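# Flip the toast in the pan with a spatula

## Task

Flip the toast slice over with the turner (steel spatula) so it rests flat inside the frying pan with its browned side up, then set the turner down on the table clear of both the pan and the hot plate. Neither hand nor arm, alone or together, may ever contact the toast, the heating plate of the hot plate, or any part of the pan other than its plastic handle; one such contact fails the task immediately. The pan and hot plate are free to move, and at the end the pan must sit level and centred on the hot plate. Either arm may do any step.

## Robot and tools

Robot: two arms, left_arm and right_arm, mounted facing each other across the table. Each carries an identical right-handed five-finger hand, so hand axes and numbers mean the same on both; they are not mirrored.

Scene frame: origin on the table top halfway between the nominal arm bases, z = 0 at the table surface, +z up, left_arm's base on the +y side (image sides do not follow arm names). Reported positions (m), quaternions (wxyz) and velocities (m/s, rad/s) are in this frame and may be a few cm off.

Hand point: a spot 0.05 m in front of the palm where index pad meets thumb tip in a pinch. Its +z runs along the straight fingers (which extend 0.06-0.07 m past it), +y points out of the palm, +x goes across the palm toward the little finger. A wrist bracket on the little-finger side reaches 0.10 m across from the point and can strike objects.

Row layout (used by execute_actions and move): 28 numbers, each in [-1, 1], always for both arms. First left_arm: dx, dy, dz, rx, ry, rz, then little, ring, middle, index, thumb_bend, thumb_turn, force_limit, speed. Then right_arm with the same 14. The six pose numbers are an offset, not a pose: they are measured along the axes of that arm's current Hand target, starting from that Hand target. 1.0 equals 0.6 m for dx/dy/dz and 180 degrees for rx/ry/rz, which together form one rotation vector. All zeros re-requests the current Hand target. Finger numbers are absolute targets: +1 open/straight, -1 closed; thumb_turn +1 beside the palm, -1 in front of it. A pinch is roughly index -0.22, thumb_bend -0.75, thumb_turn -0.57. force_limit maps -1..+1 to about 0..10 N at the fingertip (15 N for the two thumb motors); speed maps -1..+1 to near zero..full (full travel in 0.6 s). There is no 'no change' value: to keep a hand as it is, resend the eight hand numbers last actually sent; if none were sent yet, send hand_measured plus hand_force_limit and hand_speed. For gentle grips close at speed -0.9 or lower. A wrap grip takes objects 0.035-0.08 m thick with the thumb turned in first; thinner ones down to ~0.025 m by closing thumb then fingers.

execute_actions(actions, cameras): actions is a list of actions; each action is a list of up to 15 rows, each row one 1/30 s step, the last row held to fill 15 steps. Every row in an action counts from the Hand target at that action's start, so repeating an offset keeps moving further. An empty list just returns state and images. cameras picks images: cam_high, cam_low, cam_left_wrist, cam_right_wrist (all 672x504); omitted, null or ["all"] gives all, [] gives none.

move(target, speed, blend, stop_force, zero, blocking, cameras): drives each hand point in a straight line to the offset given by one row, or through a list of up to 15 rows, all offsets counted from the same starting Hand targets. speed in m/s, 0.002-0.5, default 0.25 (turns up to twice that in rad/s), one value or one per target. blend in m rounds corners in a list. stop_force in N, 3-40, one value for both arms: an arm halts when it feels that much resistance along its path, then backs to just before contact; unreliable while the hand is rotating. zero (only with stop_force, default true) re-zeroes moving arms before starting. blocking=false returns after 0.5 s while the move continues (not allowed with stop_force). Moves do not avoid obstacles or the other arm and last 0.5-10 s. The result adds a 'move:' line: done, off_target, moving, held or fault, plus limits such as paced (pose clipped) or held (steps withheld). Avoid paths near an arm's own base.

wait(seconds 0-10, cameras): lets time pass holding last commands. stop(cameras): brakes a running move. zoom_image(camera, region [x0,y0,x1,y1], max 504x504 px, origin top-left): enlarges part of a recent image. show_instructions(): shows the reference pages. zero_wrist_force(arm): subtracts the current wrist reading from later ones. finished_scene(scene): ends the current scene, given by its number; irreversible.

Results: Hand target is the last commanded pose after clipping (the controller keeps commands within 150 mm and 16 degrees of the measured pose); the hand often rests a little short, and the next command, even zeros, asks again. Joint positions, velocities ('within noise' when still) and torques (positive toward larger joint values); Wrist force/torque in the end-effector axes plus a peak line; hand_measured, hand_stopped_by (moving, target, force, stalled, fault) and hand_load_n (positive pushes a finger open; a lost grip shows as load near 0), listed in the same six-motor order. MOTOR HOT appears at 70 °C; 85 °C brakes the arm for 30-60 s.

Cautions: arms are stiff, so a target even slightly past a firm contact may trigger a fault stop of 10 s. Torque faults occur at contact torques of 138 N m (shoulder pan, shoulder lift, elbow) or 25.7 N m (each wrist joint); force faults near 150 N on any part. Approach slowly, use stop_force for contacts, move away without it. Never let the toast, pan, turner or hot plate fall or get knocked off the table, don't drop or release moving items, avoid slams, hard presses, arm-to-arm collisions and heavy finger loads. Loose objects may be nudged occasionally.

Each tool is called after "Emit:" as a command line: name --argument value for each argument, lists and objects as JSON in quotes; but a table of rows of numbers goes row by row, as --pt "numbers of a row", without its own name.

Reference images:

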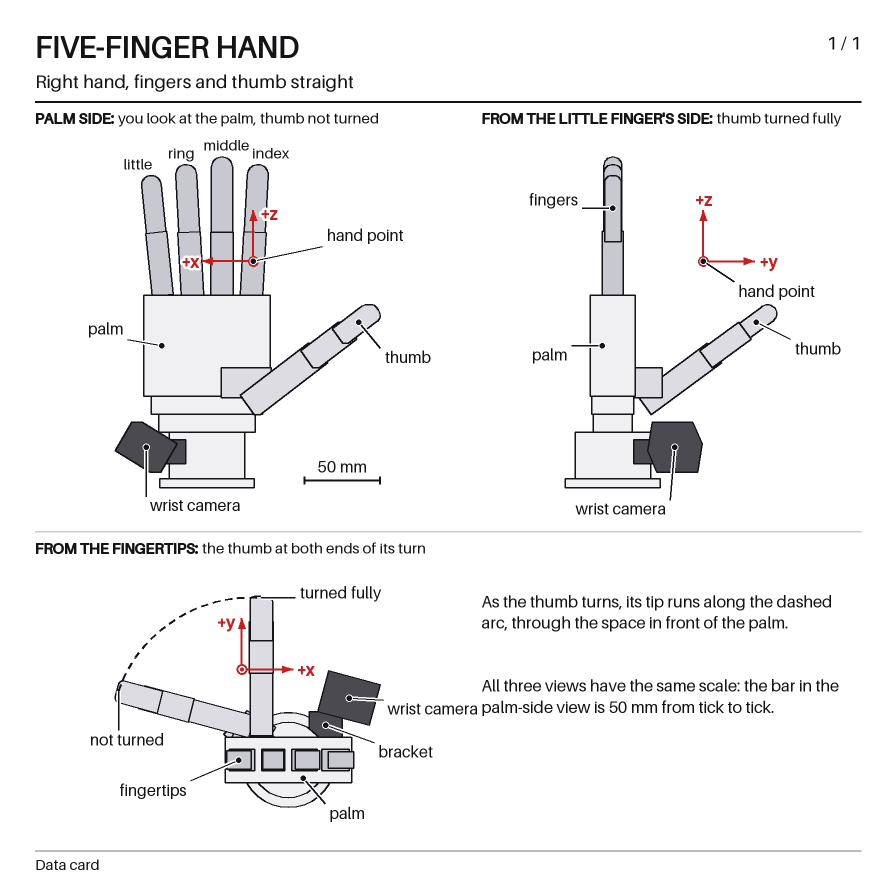

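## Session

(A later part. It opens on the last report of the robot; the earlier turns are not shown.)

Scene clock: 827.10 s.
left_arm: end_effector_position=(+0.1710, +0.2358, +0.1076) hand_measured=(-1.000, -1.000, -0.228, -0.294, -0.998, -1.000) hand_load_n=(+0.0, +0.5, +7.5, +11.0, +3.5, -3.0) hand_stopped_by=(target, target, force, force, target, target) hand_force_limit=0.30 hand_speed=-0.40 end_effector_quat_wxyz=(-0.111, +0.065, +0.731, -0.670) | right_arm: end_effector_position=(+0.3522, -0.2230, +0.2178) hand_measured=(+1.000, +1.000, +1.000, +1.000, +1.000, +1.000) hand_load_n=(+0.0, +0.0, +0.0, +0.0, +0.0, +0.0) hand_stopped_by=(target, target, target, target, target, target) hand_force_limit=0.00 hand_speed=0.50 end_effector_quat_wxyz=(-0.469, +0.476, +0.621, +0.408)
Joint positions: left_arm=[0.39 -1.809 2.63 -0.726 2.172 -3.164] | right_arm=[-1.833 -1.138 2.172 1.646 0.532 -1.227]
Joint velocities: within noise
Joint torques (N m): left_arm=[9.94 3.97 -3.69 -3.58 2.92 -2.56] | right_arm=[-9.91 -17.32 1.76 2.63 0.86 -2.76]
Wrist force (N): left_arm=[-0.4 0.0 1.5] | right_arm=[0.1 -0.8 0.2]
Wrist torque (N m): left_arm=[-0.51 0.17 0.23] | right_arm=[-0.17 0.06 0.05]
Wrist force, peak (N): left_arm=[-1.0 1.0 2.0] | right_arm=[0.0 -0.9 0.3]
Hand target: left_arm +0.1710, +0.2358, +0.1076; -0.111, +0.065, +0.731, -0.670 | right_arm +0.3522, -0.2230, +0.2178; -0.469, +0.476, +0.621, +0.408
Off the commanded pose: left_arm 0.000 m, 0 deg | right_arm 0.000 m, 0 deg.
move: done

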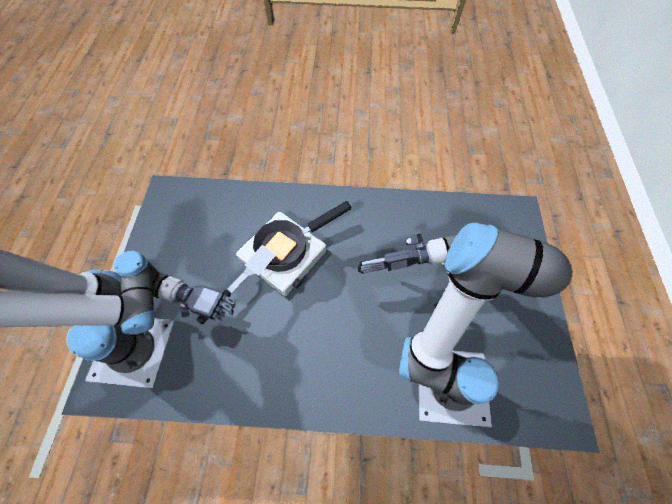

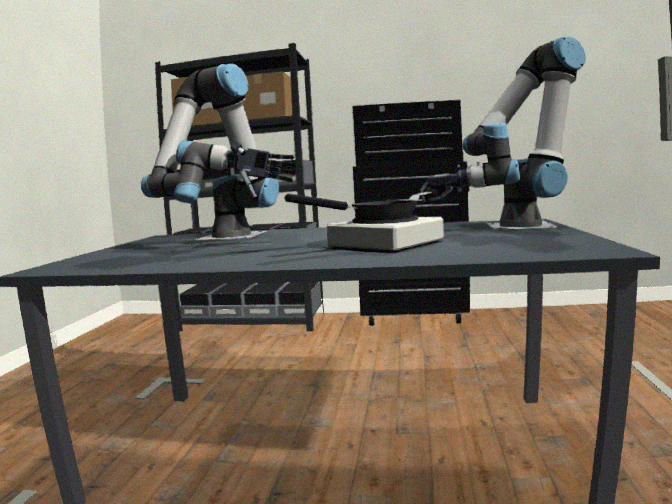

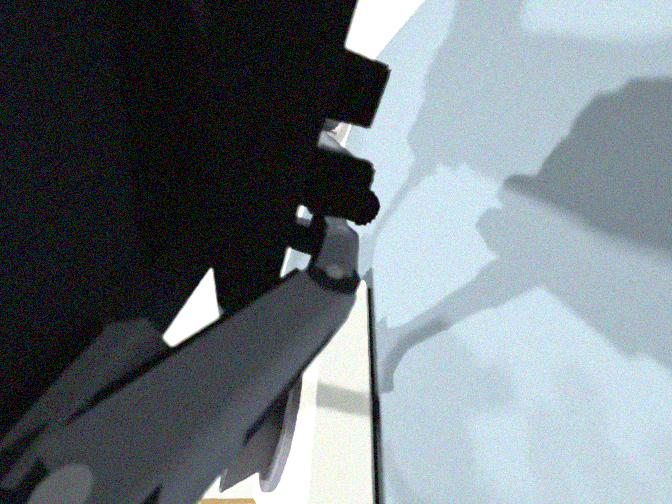

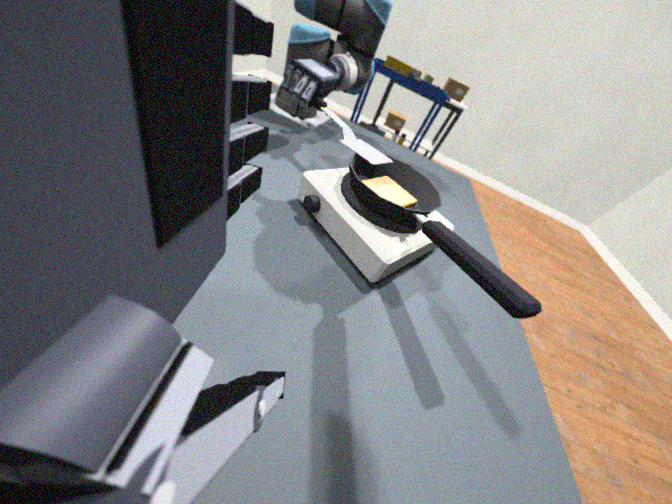

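Emit:
move --target '[0.0088,-0.132,-0.009,0,0,0,-1,-1,-1,-1,-1,-1,0.3,-0.4,0,0,0,0,0,0,1,1,1,1,1,1,0,0.5]' --speed 0.08

Emit:
zoom_image --camera "cam_right_wrist" --region '[300, 50, 500, 250]'

Emit:
zoom_image --camera "cam_high" --region '[200, 190, 340, 310]'

Emit:
zoom_image --camera "cam_low" --region '[340, 140, 450, 260]'

Scene clock: 849.17 s.
left_arm: end_effector_position=(+0.1715, +0.2348, +0.1871) hand_measured=(-1.000, -1.000, -0.228, -0.294, -0.998, -1.000) hand_load_n=(+0.5, +1.5, +7.5, +11.0, +3.5, -2.5) hand_stopped_by=(target, target, force, force, target, target) hand_force_limit=0.30 hand_speed=-0.40 end_effector_quat_wxyz=(-0.111, +0.065, +0.731, -0.670) | right_arm: end_effector_position=(+0.3522, -0.2230, +0.2178) hand_measured=(+1.000, +1.000, +1.000, +1.000, +1.000, +1.000) hand_load_n=(+0.0, +0.0, +0.0, +0.0, +0.0, +0.0) hand_stopped_by=(target, target, target, target, target, target) hand_force_limit=0.00 hand_speed=0.50 end_effector_quat_wxyz=(-0.469, +0.476, +0.621, +0.408)
Joint positions: left_arm=[0.391 -2.01 2.484 -0.38 2.173 -3.164] | right_arm=[-1.833 -1.138 2.172 1.646 0.532 -1.227]
Joint velocities: within noise
Joint torques (N m): left_arm=[-7.51 -9.19 -33.71 0.76 -2.58 2.62] | right_arm=[-10.19 -17.99 2.04 2.48 0.86 -2.69]
Wrist force (N): left_arm=[-0.8 0.8 1.5] | right_arm=[0.1 -0.7 0.1]
Wrist torque (N m): left_arm=[-0.56 0.20 0.00] | right_arm=[-0.15 0.05 0.05]
Wrist force, peak (N): left_arm=[-0.9 1.5 1.6] | right_arm=[0.1 -1.1 0.3]
Hand target: left_arm +0.1715, +0.2348, +0.1871; -0.111, +0.065, +0.731, -0.670 | right_arm +0.3522, -0.2230, +0.2178; -0.469, +0.476, +0.621, +0.408
Off the commanded pose: left_arm 0.000 m, 0 deg | right_arm 0.000 m, 0 deg.
move: done

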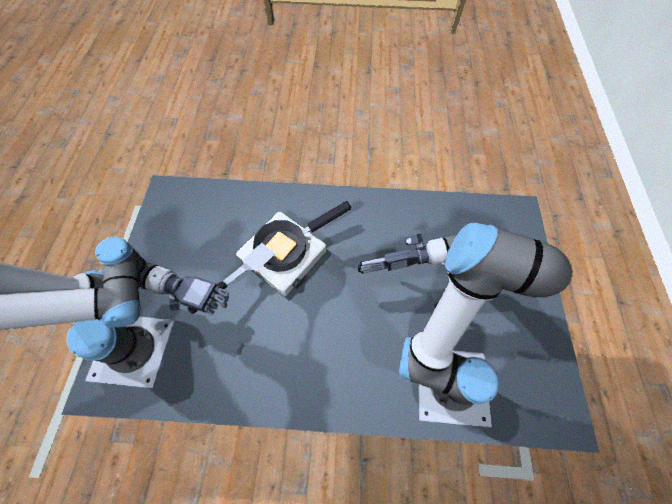

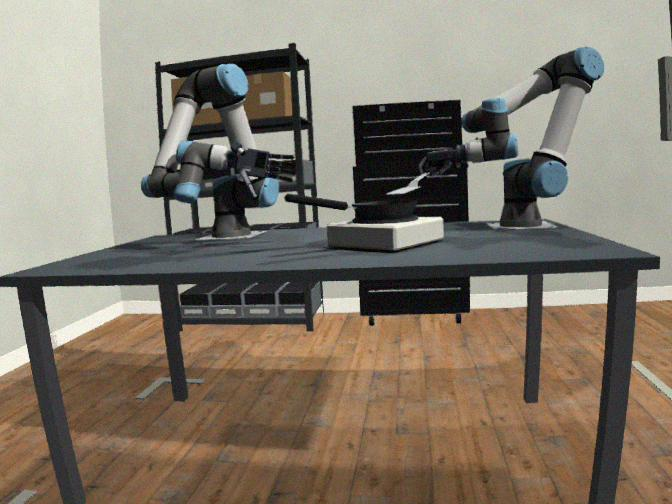

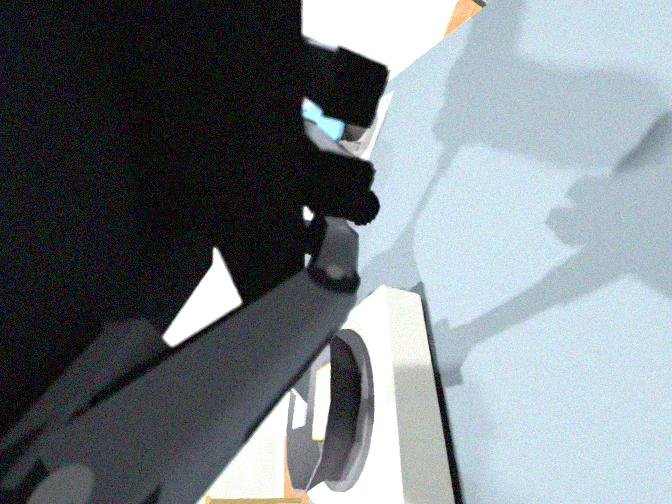

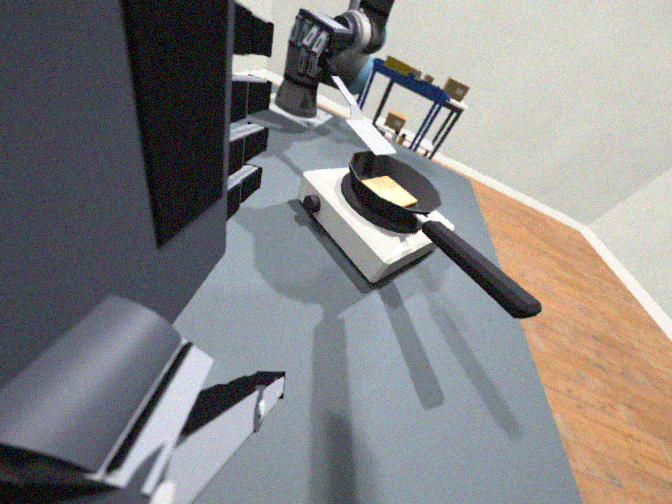

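Scaled by 2.520.

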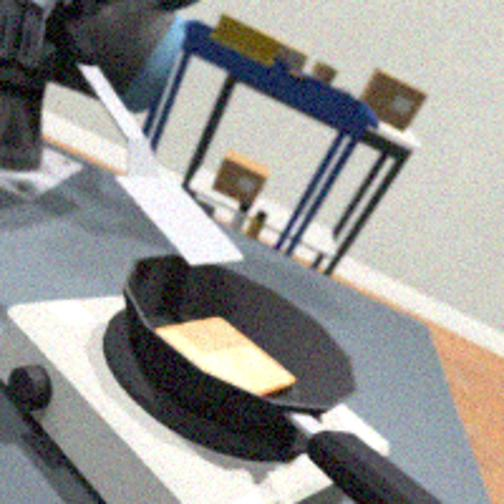

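Scaled by 3.600.

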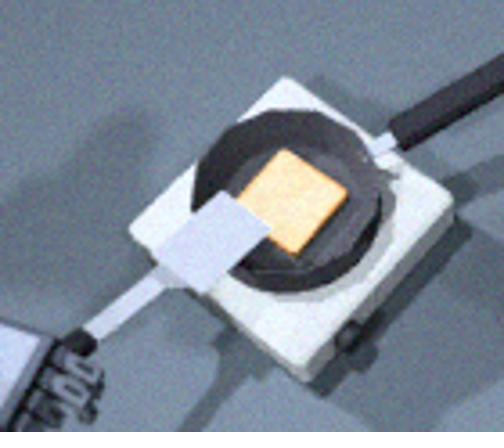

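Scaled by 4.200.

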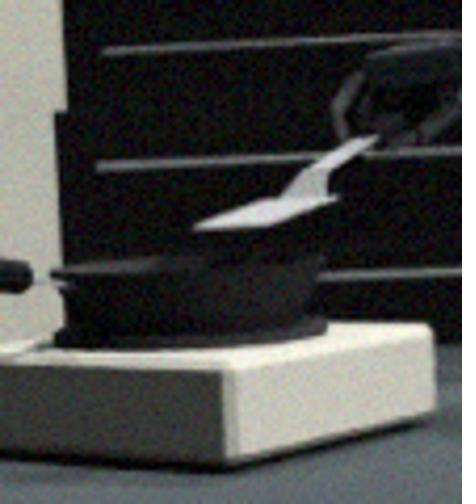

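Emit:
move --target '[-0.1345,-0.2537,0.0482,-0.0756,0.0151,-0.2669,-1,-1,-1,-1,-1,-1,0.3,-0.4,0,0,0,0,0,0,1,1,1,1,1,1,0,0.5]' --speed 0.15

Emit:
zoom_image --camera "cam_right_wrist" --region '[300, 0, 500, 250]'

Emit:
zoom_image --camera "cam_high" --region '[200, 190, 340, 310]'

Emit:
zoom_image --camera "cam_low" --region '[320, 90, 450, 260]'

Scene clock: 867.40 s.
left_arm: end_effector_position=(+0.2505, +0.1730, +0.3301) hand_measured=(-1.000, -1.000, -0.228, -0.294, -0.998, -1.000) hand_load_n=(+0.0, +1.0, +7.5, +11.0, +3.5, -2.0) hand_stopped_by=(target, target, force, force, target, target) hand_force_limit=0.30 hand_speed=-0.40 end_effector_quat_wxyz=(+0.382, +0.210, -0.764, +0.477) | right_arm: end_effector_position=(+0.3522, -0.2230, +0.2178) hand_measured=(+1.000, +1.000, +1.000, +1.000, +1.000, +1.000) hand_load_n=(+0.0, +0.0, +0.0, +0.0, +0.0, +0.0) hand_stopped_by=(target, target, target, target, target, target) hand_force_limit=0.00 hand_speed=0.50 end_effector_quat_wxyz=(-0.469, +0.476, +0.621, +0.408)
Joint positions: left_arm=[0.715 -1.48 1.6 0.391 2.595 -3.639] | right_arm=[-1.833 -1.138 2.172 1.646 0.532 -1.227]
Joint velocities: within noise
Joint torques (N m): left_arm=[10.94 -14.37 -33.39 2.46 3.64 2.15] | right_arm=[-9.55 -18.39 1.98 2.17 0.71 -2.72]
Wrist force (N): left_arm=[-0.4 1.0 1.9] | right_arm=[0.2 -0.7 0.1]
Wrist torque (N m): left_arm=[-0.26 -0.10 0.32] | right_arm=[-0.15 0.04 0.06]
Wrist force, peak (N): left_arm=[-0.4 1.2 2.3] | right_arm=[0.1 -1.0 0.1]
Hand target: left_arm +0.2505, +0.1730, +0.3301; -0.382, -0.210, +0.764, -0.476 | right_arm +0.3522, -0.2230, +0.2178; -0.469, +0.476, +0.621, +0.408
Off the commanded pose: left_arm 0.000 m, 0 deg | right_arm 0.000 m, 0 deg.
move: done

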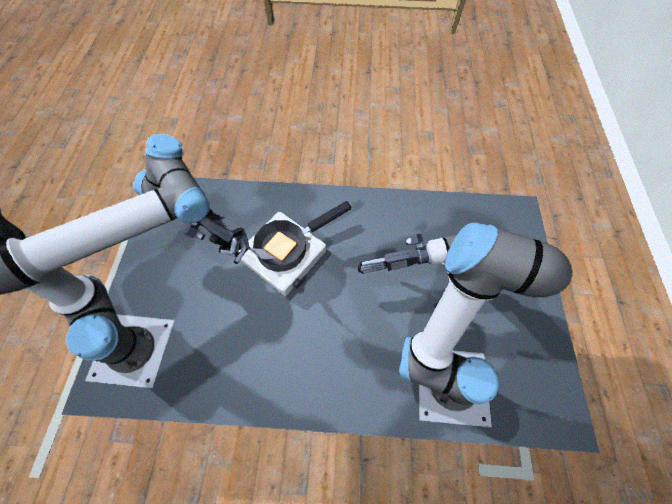

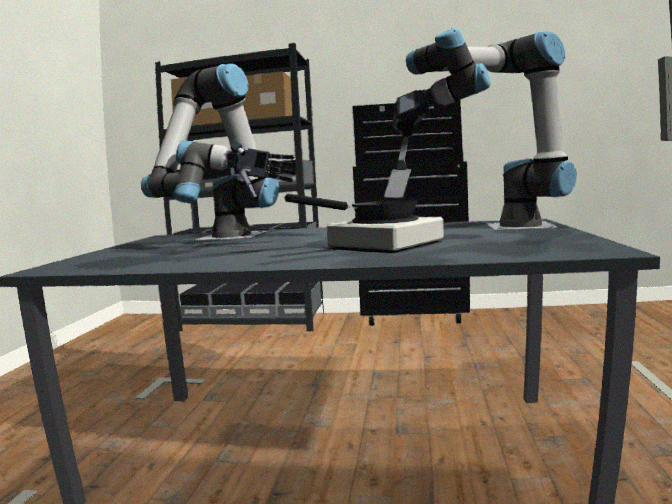

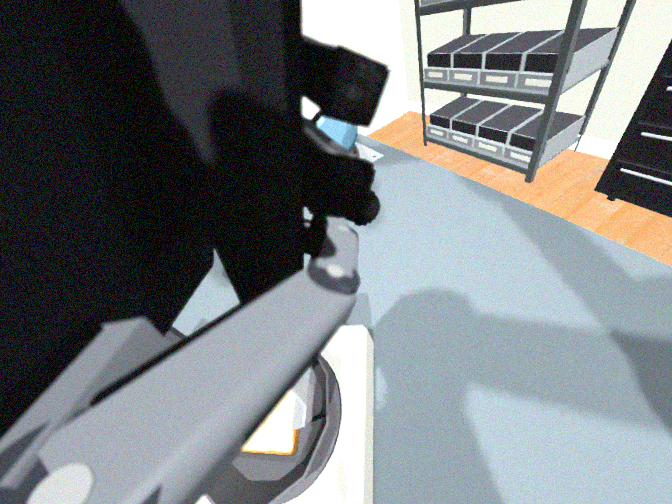

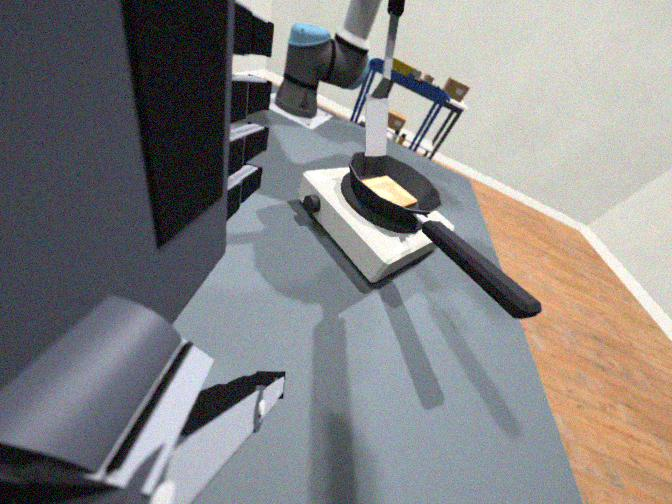

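Scaled by 2.016.

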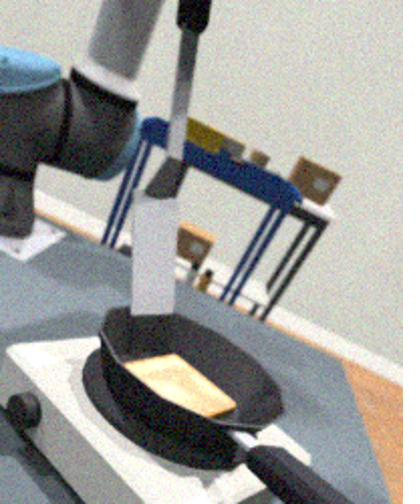

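Scaled by 3.600.

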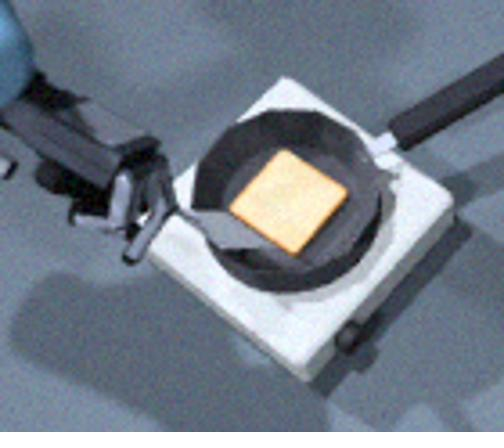

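Scaled by 2.965.

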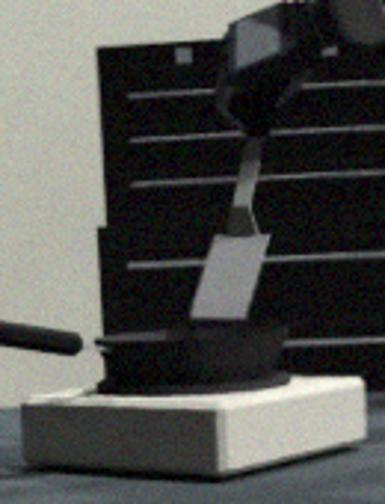

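Emit:
zoom_image --camera "cam_high" --region '[240, 225, 300, 270]'

Emit:
zoom_image --camera "cam_low" --region '[370, 130, 430, 210]'

Scaled by 8.400.

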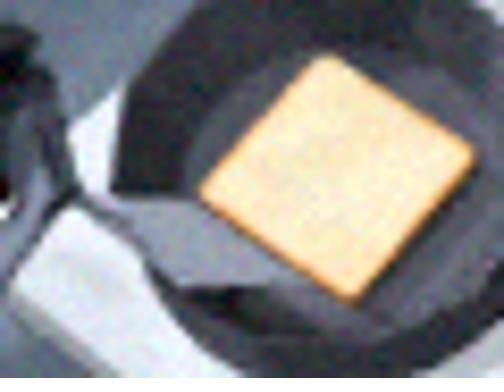

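Scaled by 6.300.

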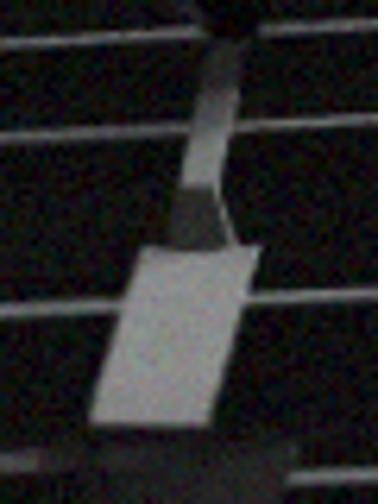

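Emit:
move --target '[0,0,0,0,0,0,-1,-1,-1,-1,-1,-1,0.3,-0.4,0,0,0,0,0,0,1,1,1,1,1,1,0,0.5]' --cameras '["cam_left_wrist"]'

Emit:
zoom_image --camera "cam_left_wrist" --region '[180, 280, 400, 504]'

Scene clock: 881.13 s.
left_arm: end_effector_position=(+0.2505, +0.1730, +0.3301) hand_measured=(-1.000, -1.000, -0.228, -0.294, -0.998, -1.000) hand_load_n=(+0.0, +1.0, +7.5, +11.0, +3.5, -2.5) hand_stopped_by=(target, target, force, force, target, target) hand_force_limit=0.30 hand_speed=-0.40 end_effector_quat_wxyz=(+0.382, +0.210, -0.764, +0.476) | right_arm: end_effector_position=(+0.3522, -0.2230, +0.2178) hand_measured=(+1.000, +1.000, +1.000, +1.000, +1.000, +1.000) hand_load_n=(+0.0, +0.0, +0.0, +0.0, +0.0, +0.0) hand_stopped_by=(target, target, target, target, target, target) hand_force_limit=0.00 hand_speed=0.50 end_effector_quat_wxyz=(-0.469, +0.476, +0.621, +0.408)
Joint positions: left_arm=[0.715 -1.48 1.6 0.392 2.595 -3.639] | right_arm=[-1.833 -1.138 2.172 1.646 0.532 -1.227]
Joint velocities: within noise
Joint torques (N m): left_arm=[10.14 -13.51 -33.57 2.61 3.5 2.25] | right_arm=[-10.03 -18.61 2.21 2.08 0.65 -2.76]
Wrist force (N): left_arm=[-0.5 1.0 1.6] | right_arm=[0.2 -0.8 0.2]
Wrist torque (N m): left_arm=[-0.24 -0.07 0.31] | right_arm=[-0.17 0.04 0.05]
Wrist force, peak (N): left_arm=[-0.9 1.1 2.0] | right_arm=[0.0 -0.9 0.3]
Hand target: left_arm +0.2505, +0.1730, +0.3301; -0.382, -0.210, +0.764, -0.476 | right_arm +0.3522, -0.2230, +0.2178; -0.469, +0.476, +0.621, +0.408
Off the commanded pose: left_arm 0.000 m, 0 deg | right_arm 0.000 m, 0 deg.
move: done
Images, in order (width x height): cam_left_wrist 672x504.

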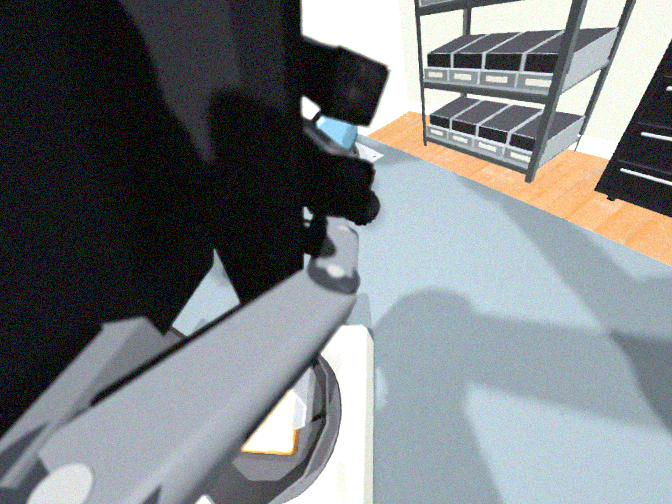

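Scaled by 2.250.

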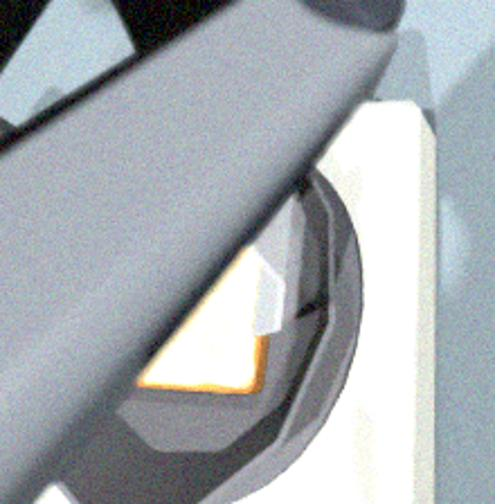

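Emit:
move --target '[-0.0473,0.030,-0.016,0,0,0,-1,-1,-1,-1,-1,-1,0.3,-0.4,0,0,0,0,0,0,1,1,1,1,1,1,0,0.5]' --speed 0.05 --stop_force 4

Emit:
zoom_image --camera "cam_right_wrist" --region '[320, 50, 470, 250]'

Emit:
zoom_image --camera "cam_high" --region '[240, 210, 310, 280]'

Emit:
zoom_image --camera "cam_left_wrist" --region '[180, 280, 400, 504]'

Scene clock: 894.07 s.
left_arm: end_effector_position=(+0.2595, +0.1885, +0.3001) hand_measured=(-1.000, -1.000, -0.228, -0.294, -0.998, -1.000) hand_load_n=(+0.0, +0.5, +7.5, +11.0, +3.5, -2.5) hand_stopped_by=(target, target, force, force, target, target) hand_force_limit=0.30 hand_speed=-0.40 end_effector_quat_wxyz=(+0.382, +0.210, -0.764, +0.476) | right_arm: end_effector_position=(+0.3522, -0.2230, +0.2178) hand_measured=(+1.000, +1.000, +1.000, +1.000, +1.000, +1.000) hand_load_n=(+0.0, +0.0, +0.0, +0.0, +0.0, +0.0) hand_stopped_by=(target, target, target, target, target, target) hand_force_limit=0.00 hand_speed=0.50 end_effector_quat_wxyz=(-0.469, +0.476, +0.621, +0.408)
Joint positions: left_arm=[0.759 -1.461 1.661 0.35 2.633 -3.594] | right_arm=[-1.833 -1.138 2.172 1.646 0.532 -1.227]
Joint velocities: within noise
Joint torques (N m): left_arm=[9.61 -14.96 -9.12 -1.77 3.6 2.46] | right_arm=[-9.65 -18.61 1.84 1.83 0.62 -2.8]
Wrist force (N): left_arm=[-0.7 1.2 1.6] | right_arm=[0.0 -0.6 0.1]
Wrist torque (N m): left_arm=[-0.21 -0.05 0.34] | right_arm=[-0.15 0.06 0.05]
Wrist force, peak (N): left_arm=[-1.1 1.8 1.6] | right_arm=[-0.1 -1.0 0.3]
Hand target: left_arm +0.2595, +0.1885, +0.3001; -0.382, -0.210, +0.764, -0.476 | right_arm +0.3522, -0.2230, +0.2178; -0.469, +0.476, +0.621, +0.408
Off the commanded pose: left_arm 0.000 m, 0 deg | right_arm 0.000 m, 0 deg.
move: done

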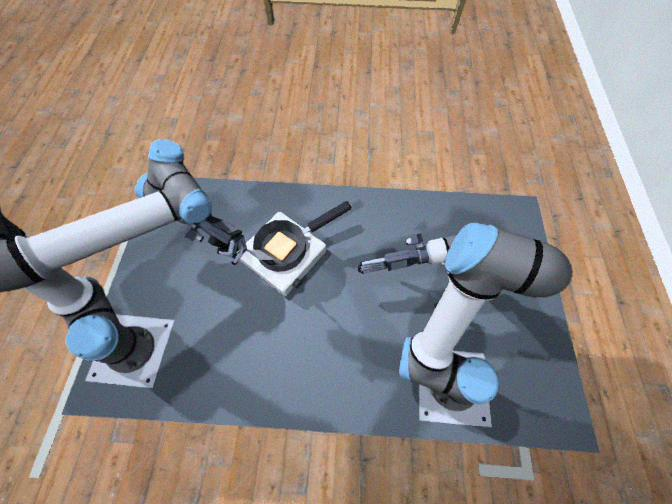

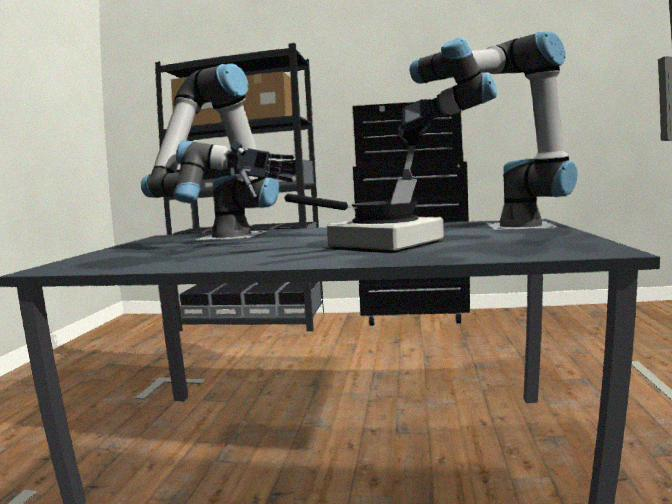

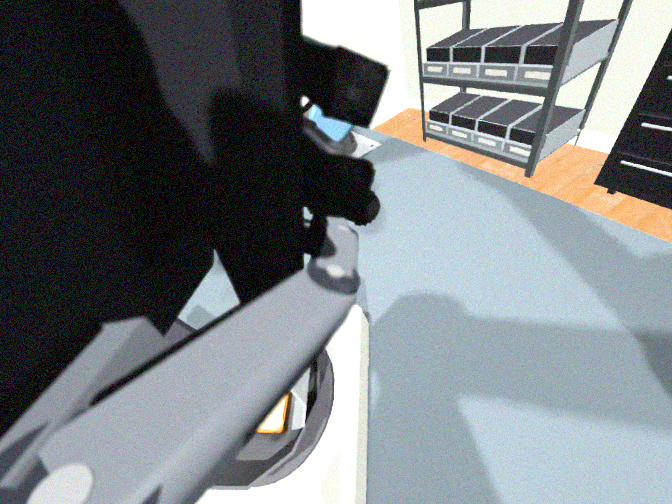

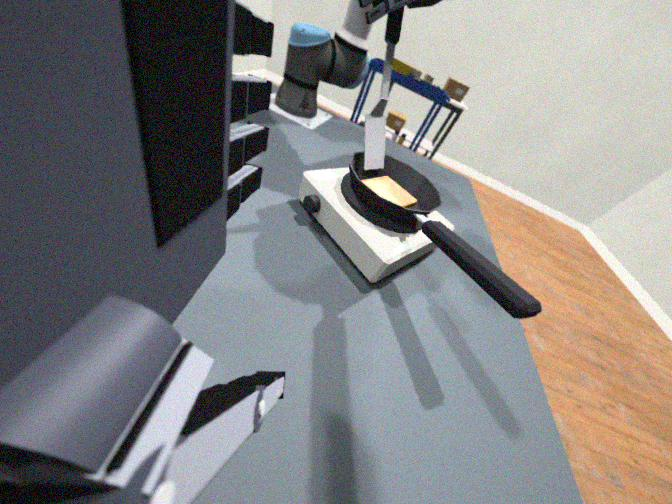

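Scaled by 2.520.

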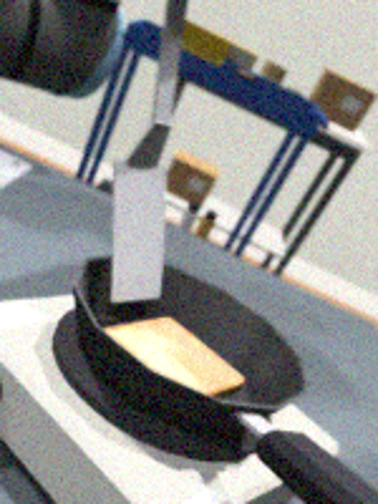

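Scaled by 7.200.

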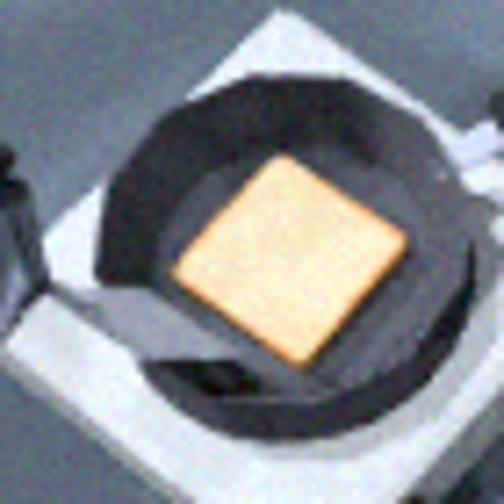

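Scaled by 2.250.

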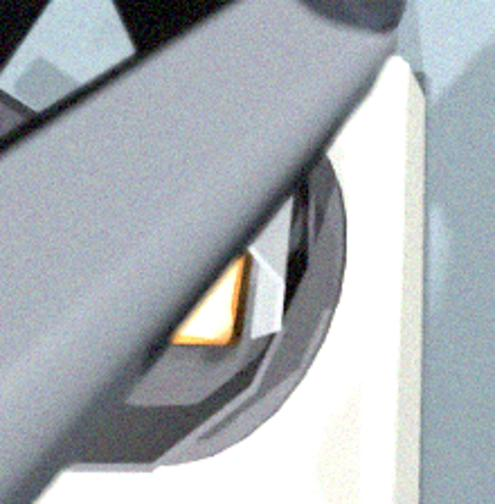

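Emit:
move --target '[-0.0392,0.0284,0.0128,0,0,0,-1,-1,-1,-1,-1,-1,0.3,-0.4,0,0,0,0,0,0,1,1,1,1,1,1,0,0.5]' --speed 0.03 --stop_force 3

Emit:
zoom_image --camera "cam_right_wrist" --region '[320, 50, 470, 250]'

Emit:
zoom_image --camera "cam_high" --region '[240, 210, 310, 280]'

Emit:
zoom_image --camera "cam_left_wrist" --region '[180, 280, 400, 504]'

Scene clock: 919.40 s.
left_arm: end_effector_position=(+0.2595, +0.1885, +0.2700) hand_measured=(-1.000, -1.000, -0.228, -0.294, -0.998, -1.000) hand_load_n=(+0.0, +0.5, +7.5, +11.0, +3.5, -2.5) hand_stopped_by=(target, target, force, force, target, target) hand_force_limit=0.30 hand_speed=-0.40 end_effector_quat_wxyz=(+0.382, +0.210, -0.764, +0.476) | right_arm: end_effector_position=(+0.3522, -0.2230, +0.2178) hand_measured=(+1.000, +1.000, +1.000, +1.000, +1.000, +1.000) hand_load_n=(+0.0, +0.0, +0.0, +0.0, +0.0, +0.0) hand_stopped_by=(target, target, target, target, target, target) hand_force_limit=0.00 hand_speed=0.50 end_effector_quat_wxyz=(-0.469, +0.476, +0.621, +0.408)
Joint positions: left_arm=[0.759 -1.444 1.721 0.273 2.633 -3.594] | right_arm=[-1.833 -1.138 2.172 1.646 0.532 -1.227]
Joint velocities: within noise
Joint torques (N m): left_arm=[-7.79 -14.24 -7.92 -1.74 -2.17 -2.85] | right_arm=[-9.98 -19.04 1.8 1.7 0.44 -2.81]
Wrist force (N): left_arm=[1.3 0.6 1.5] | right_arm=[0.0 -0.9 0.2]
Wrist torque (N m): left_arm=[-0.22 -0.14 0.44] | right_arm=[-0.19 0.06 0.04]
Wrist force, peak (N): left_arm=[-0.7 1.6 1.6] | right_arm=[0.0 -1.0 0.1]
Hand target: left_arm +0.2595, +0.1885, +0.2700; -0.382, -0.210, +0.764, -0.476 | right_arm +0.3522, -0.2230, +0.2178; -0.469, +0.476, +0.621, +0.408
Off the commanded pose: left_arm 0.000 m, 0 deg | right_arm 0.000 m, 0 deg.
move: done

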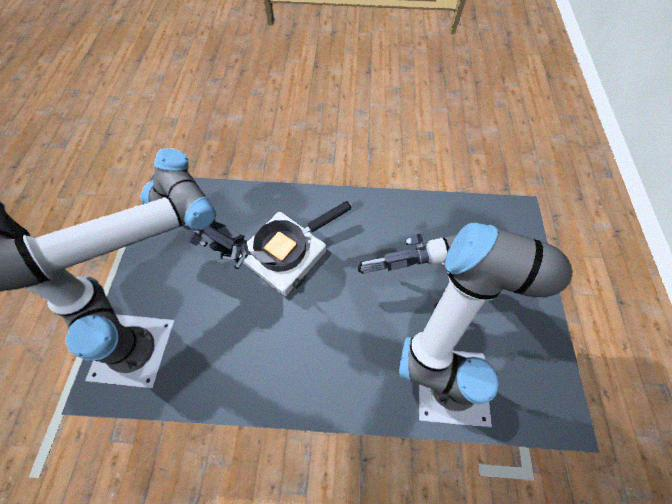

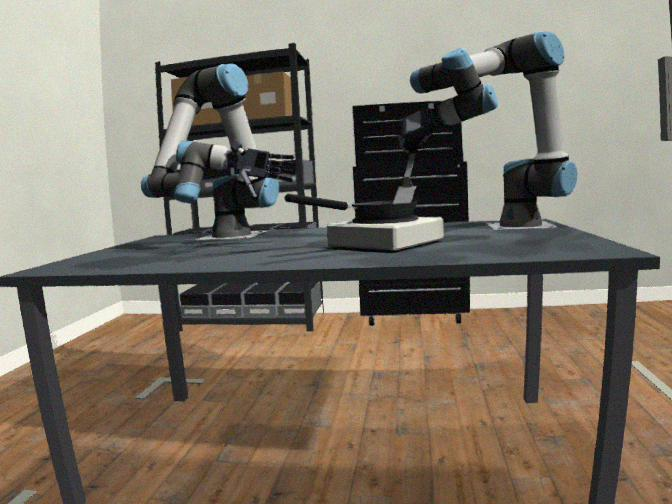

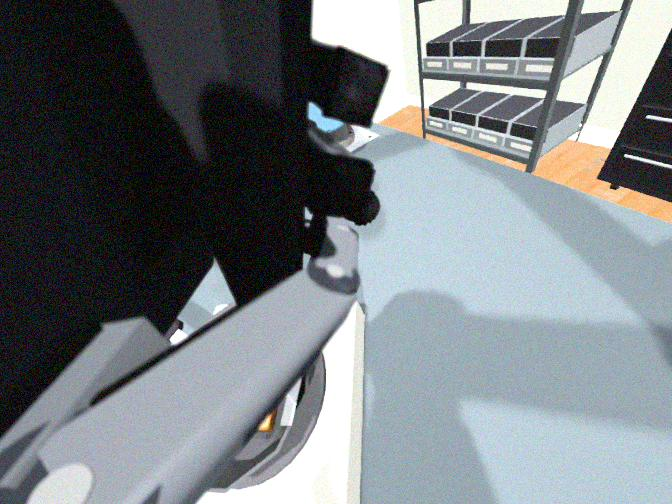

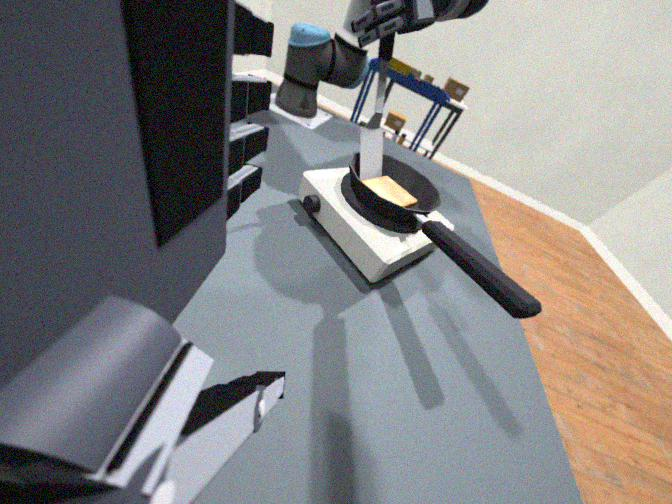

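Scaled by 2.520.

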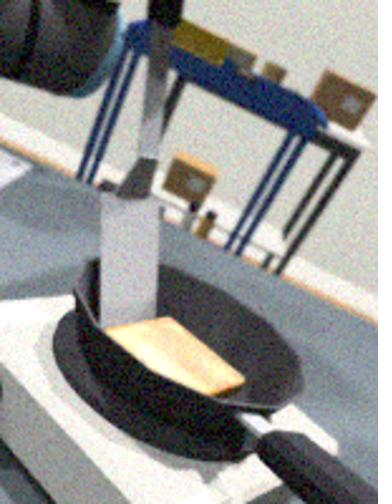

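Scaled by 7.200.

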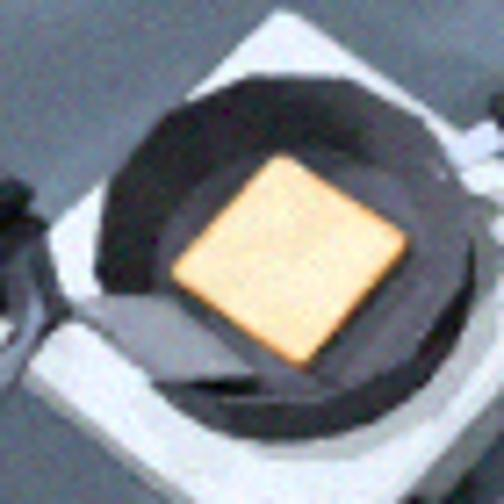

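Scaled by 2.250.

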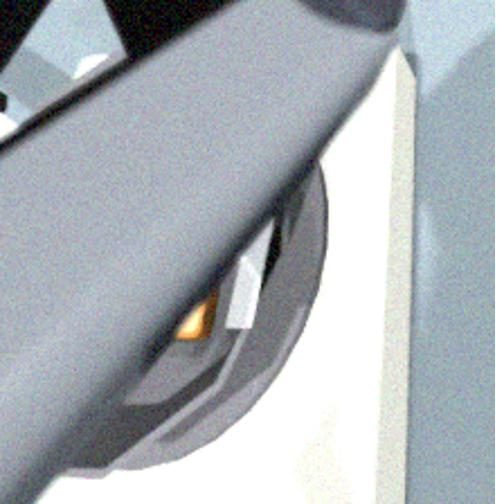

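Emit:
move --target '[-0.030,-0.0498,0.0057,0,0,0,-1,-1,-1,-1,-1,-1,0.3,-0.4,0,0,0,0,0,0,1,1,1,1,1,1,0,0.5]' --speed 0.03 --stop_force 4

Emit:
zoom_image --camera "cam_right_wrist" --region '[320, 50, 470, 250]'

Emit:
zoom_image --camera "cam_high" --region '[240, 210, 310, 280]'

Scene clock: 935.47 s.
left_arm: end_effector_position=(+0.2898, +0.1710, +0.2720) hand_measured=(-1.000, -1.000, -0.228, -0.294, -0.998, -1.000) hand_load_n=(+0.0, +0.5, +7.5, +11.0, +3.5, -2.0) hand_stopped_by=(target, target, force, force, target, target) hand_force_limit=0.30 hand_speed=-0.40 end_effector_quat_wxyz=(+0.382, +0.210, -0.764, +0.476) | right_arm: end_effector_position=(+0.3522, -0.2230, +0.2178) hand_measured=(+1.000, +1.000, +1.000, +1.000, +1.000, +1.000) hand_load_n=(+0.0, +0.0, +0.0, +0.0, +0.0, +0.0) hand_stopped_by=(target, target, target, target, target, target) hand_force_limit=0.00 hand_speed=0.50 end_effector_quat_wxyz=(-0.469, +0.476, +0.621, +0.408)
Joint positions: left_arm=[0.786 -1.355 1.614 0.318 2.656 -3.564] | right_arm=[-1.833 -1.138 2.172 1.646 0.532 -1.227]
Joint velocities: within noise
Joint torques (N m): left_arm=[9.99 -18.37 -32.62 2.72 3.67 2.33] | right_arm=[-9.59 -19.98 1.77 1.5 0.39 -2.75]
Wrist force (N): left_arm=[-0.1 1.6 1.8] | right_arm=[0.3 -0.5 0.1]
Wrist torque (N m): left_arm=[-0.20 -0.11 0.32] | right_arm=[-0.13 0.02 0.07]
Wrist force, peak (N): left_arm=[-0.5 1.5 2.2] | right_arm=[0.1 -1.1 0.0]
Hand target: left_arm +0.2898, +0.1710, +0.2720; -0.382, -0.210, +0.764, -0.476 | right_arm +0.3522, -0.2230, +0.2178; -0.469, +0.476, +0.621, +0.408
Off the commanded pose: left_arm 0.000 m, 0 deg | right_arm 0.000 m, 0 deg.
move: done

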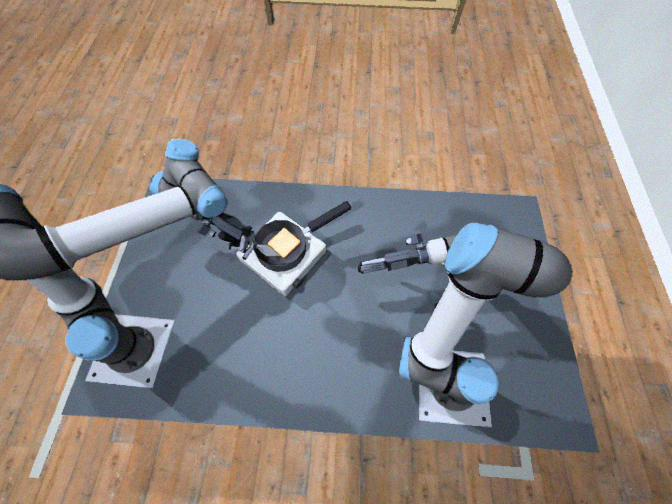

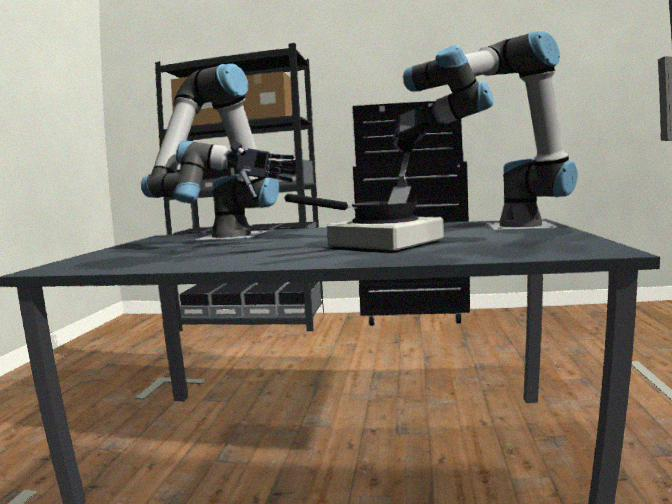

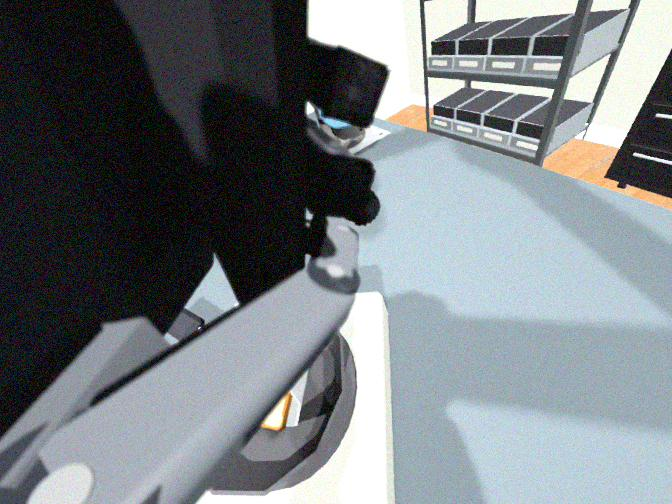

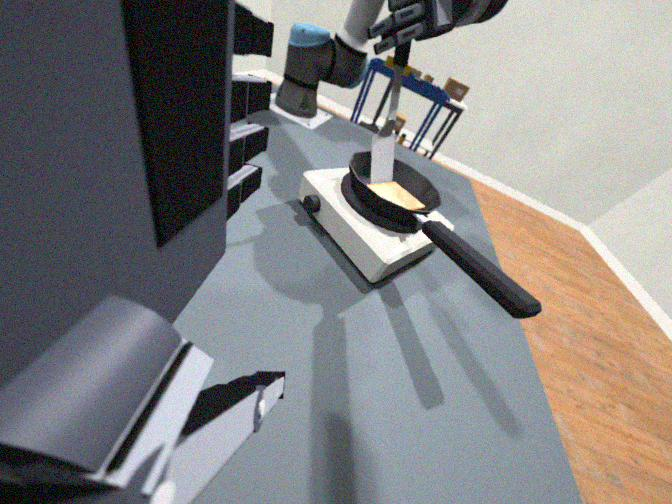

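Scaled by 2.520.

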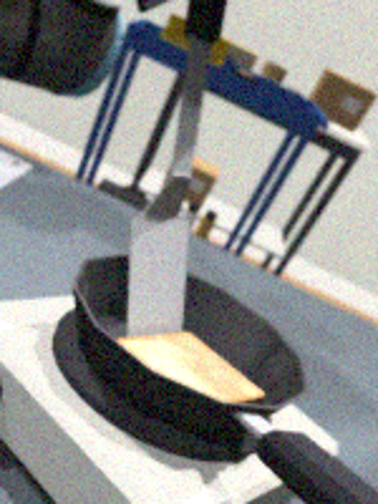

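Scaled by 7.200.

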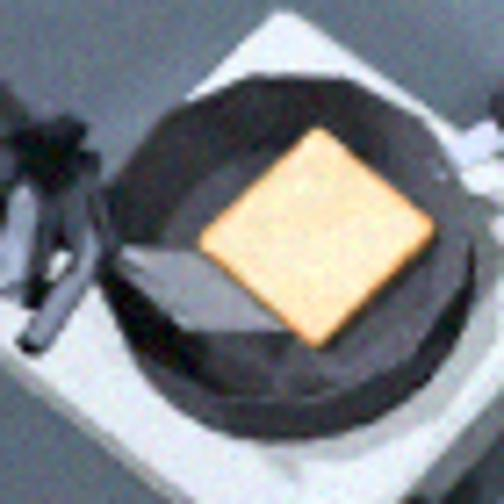

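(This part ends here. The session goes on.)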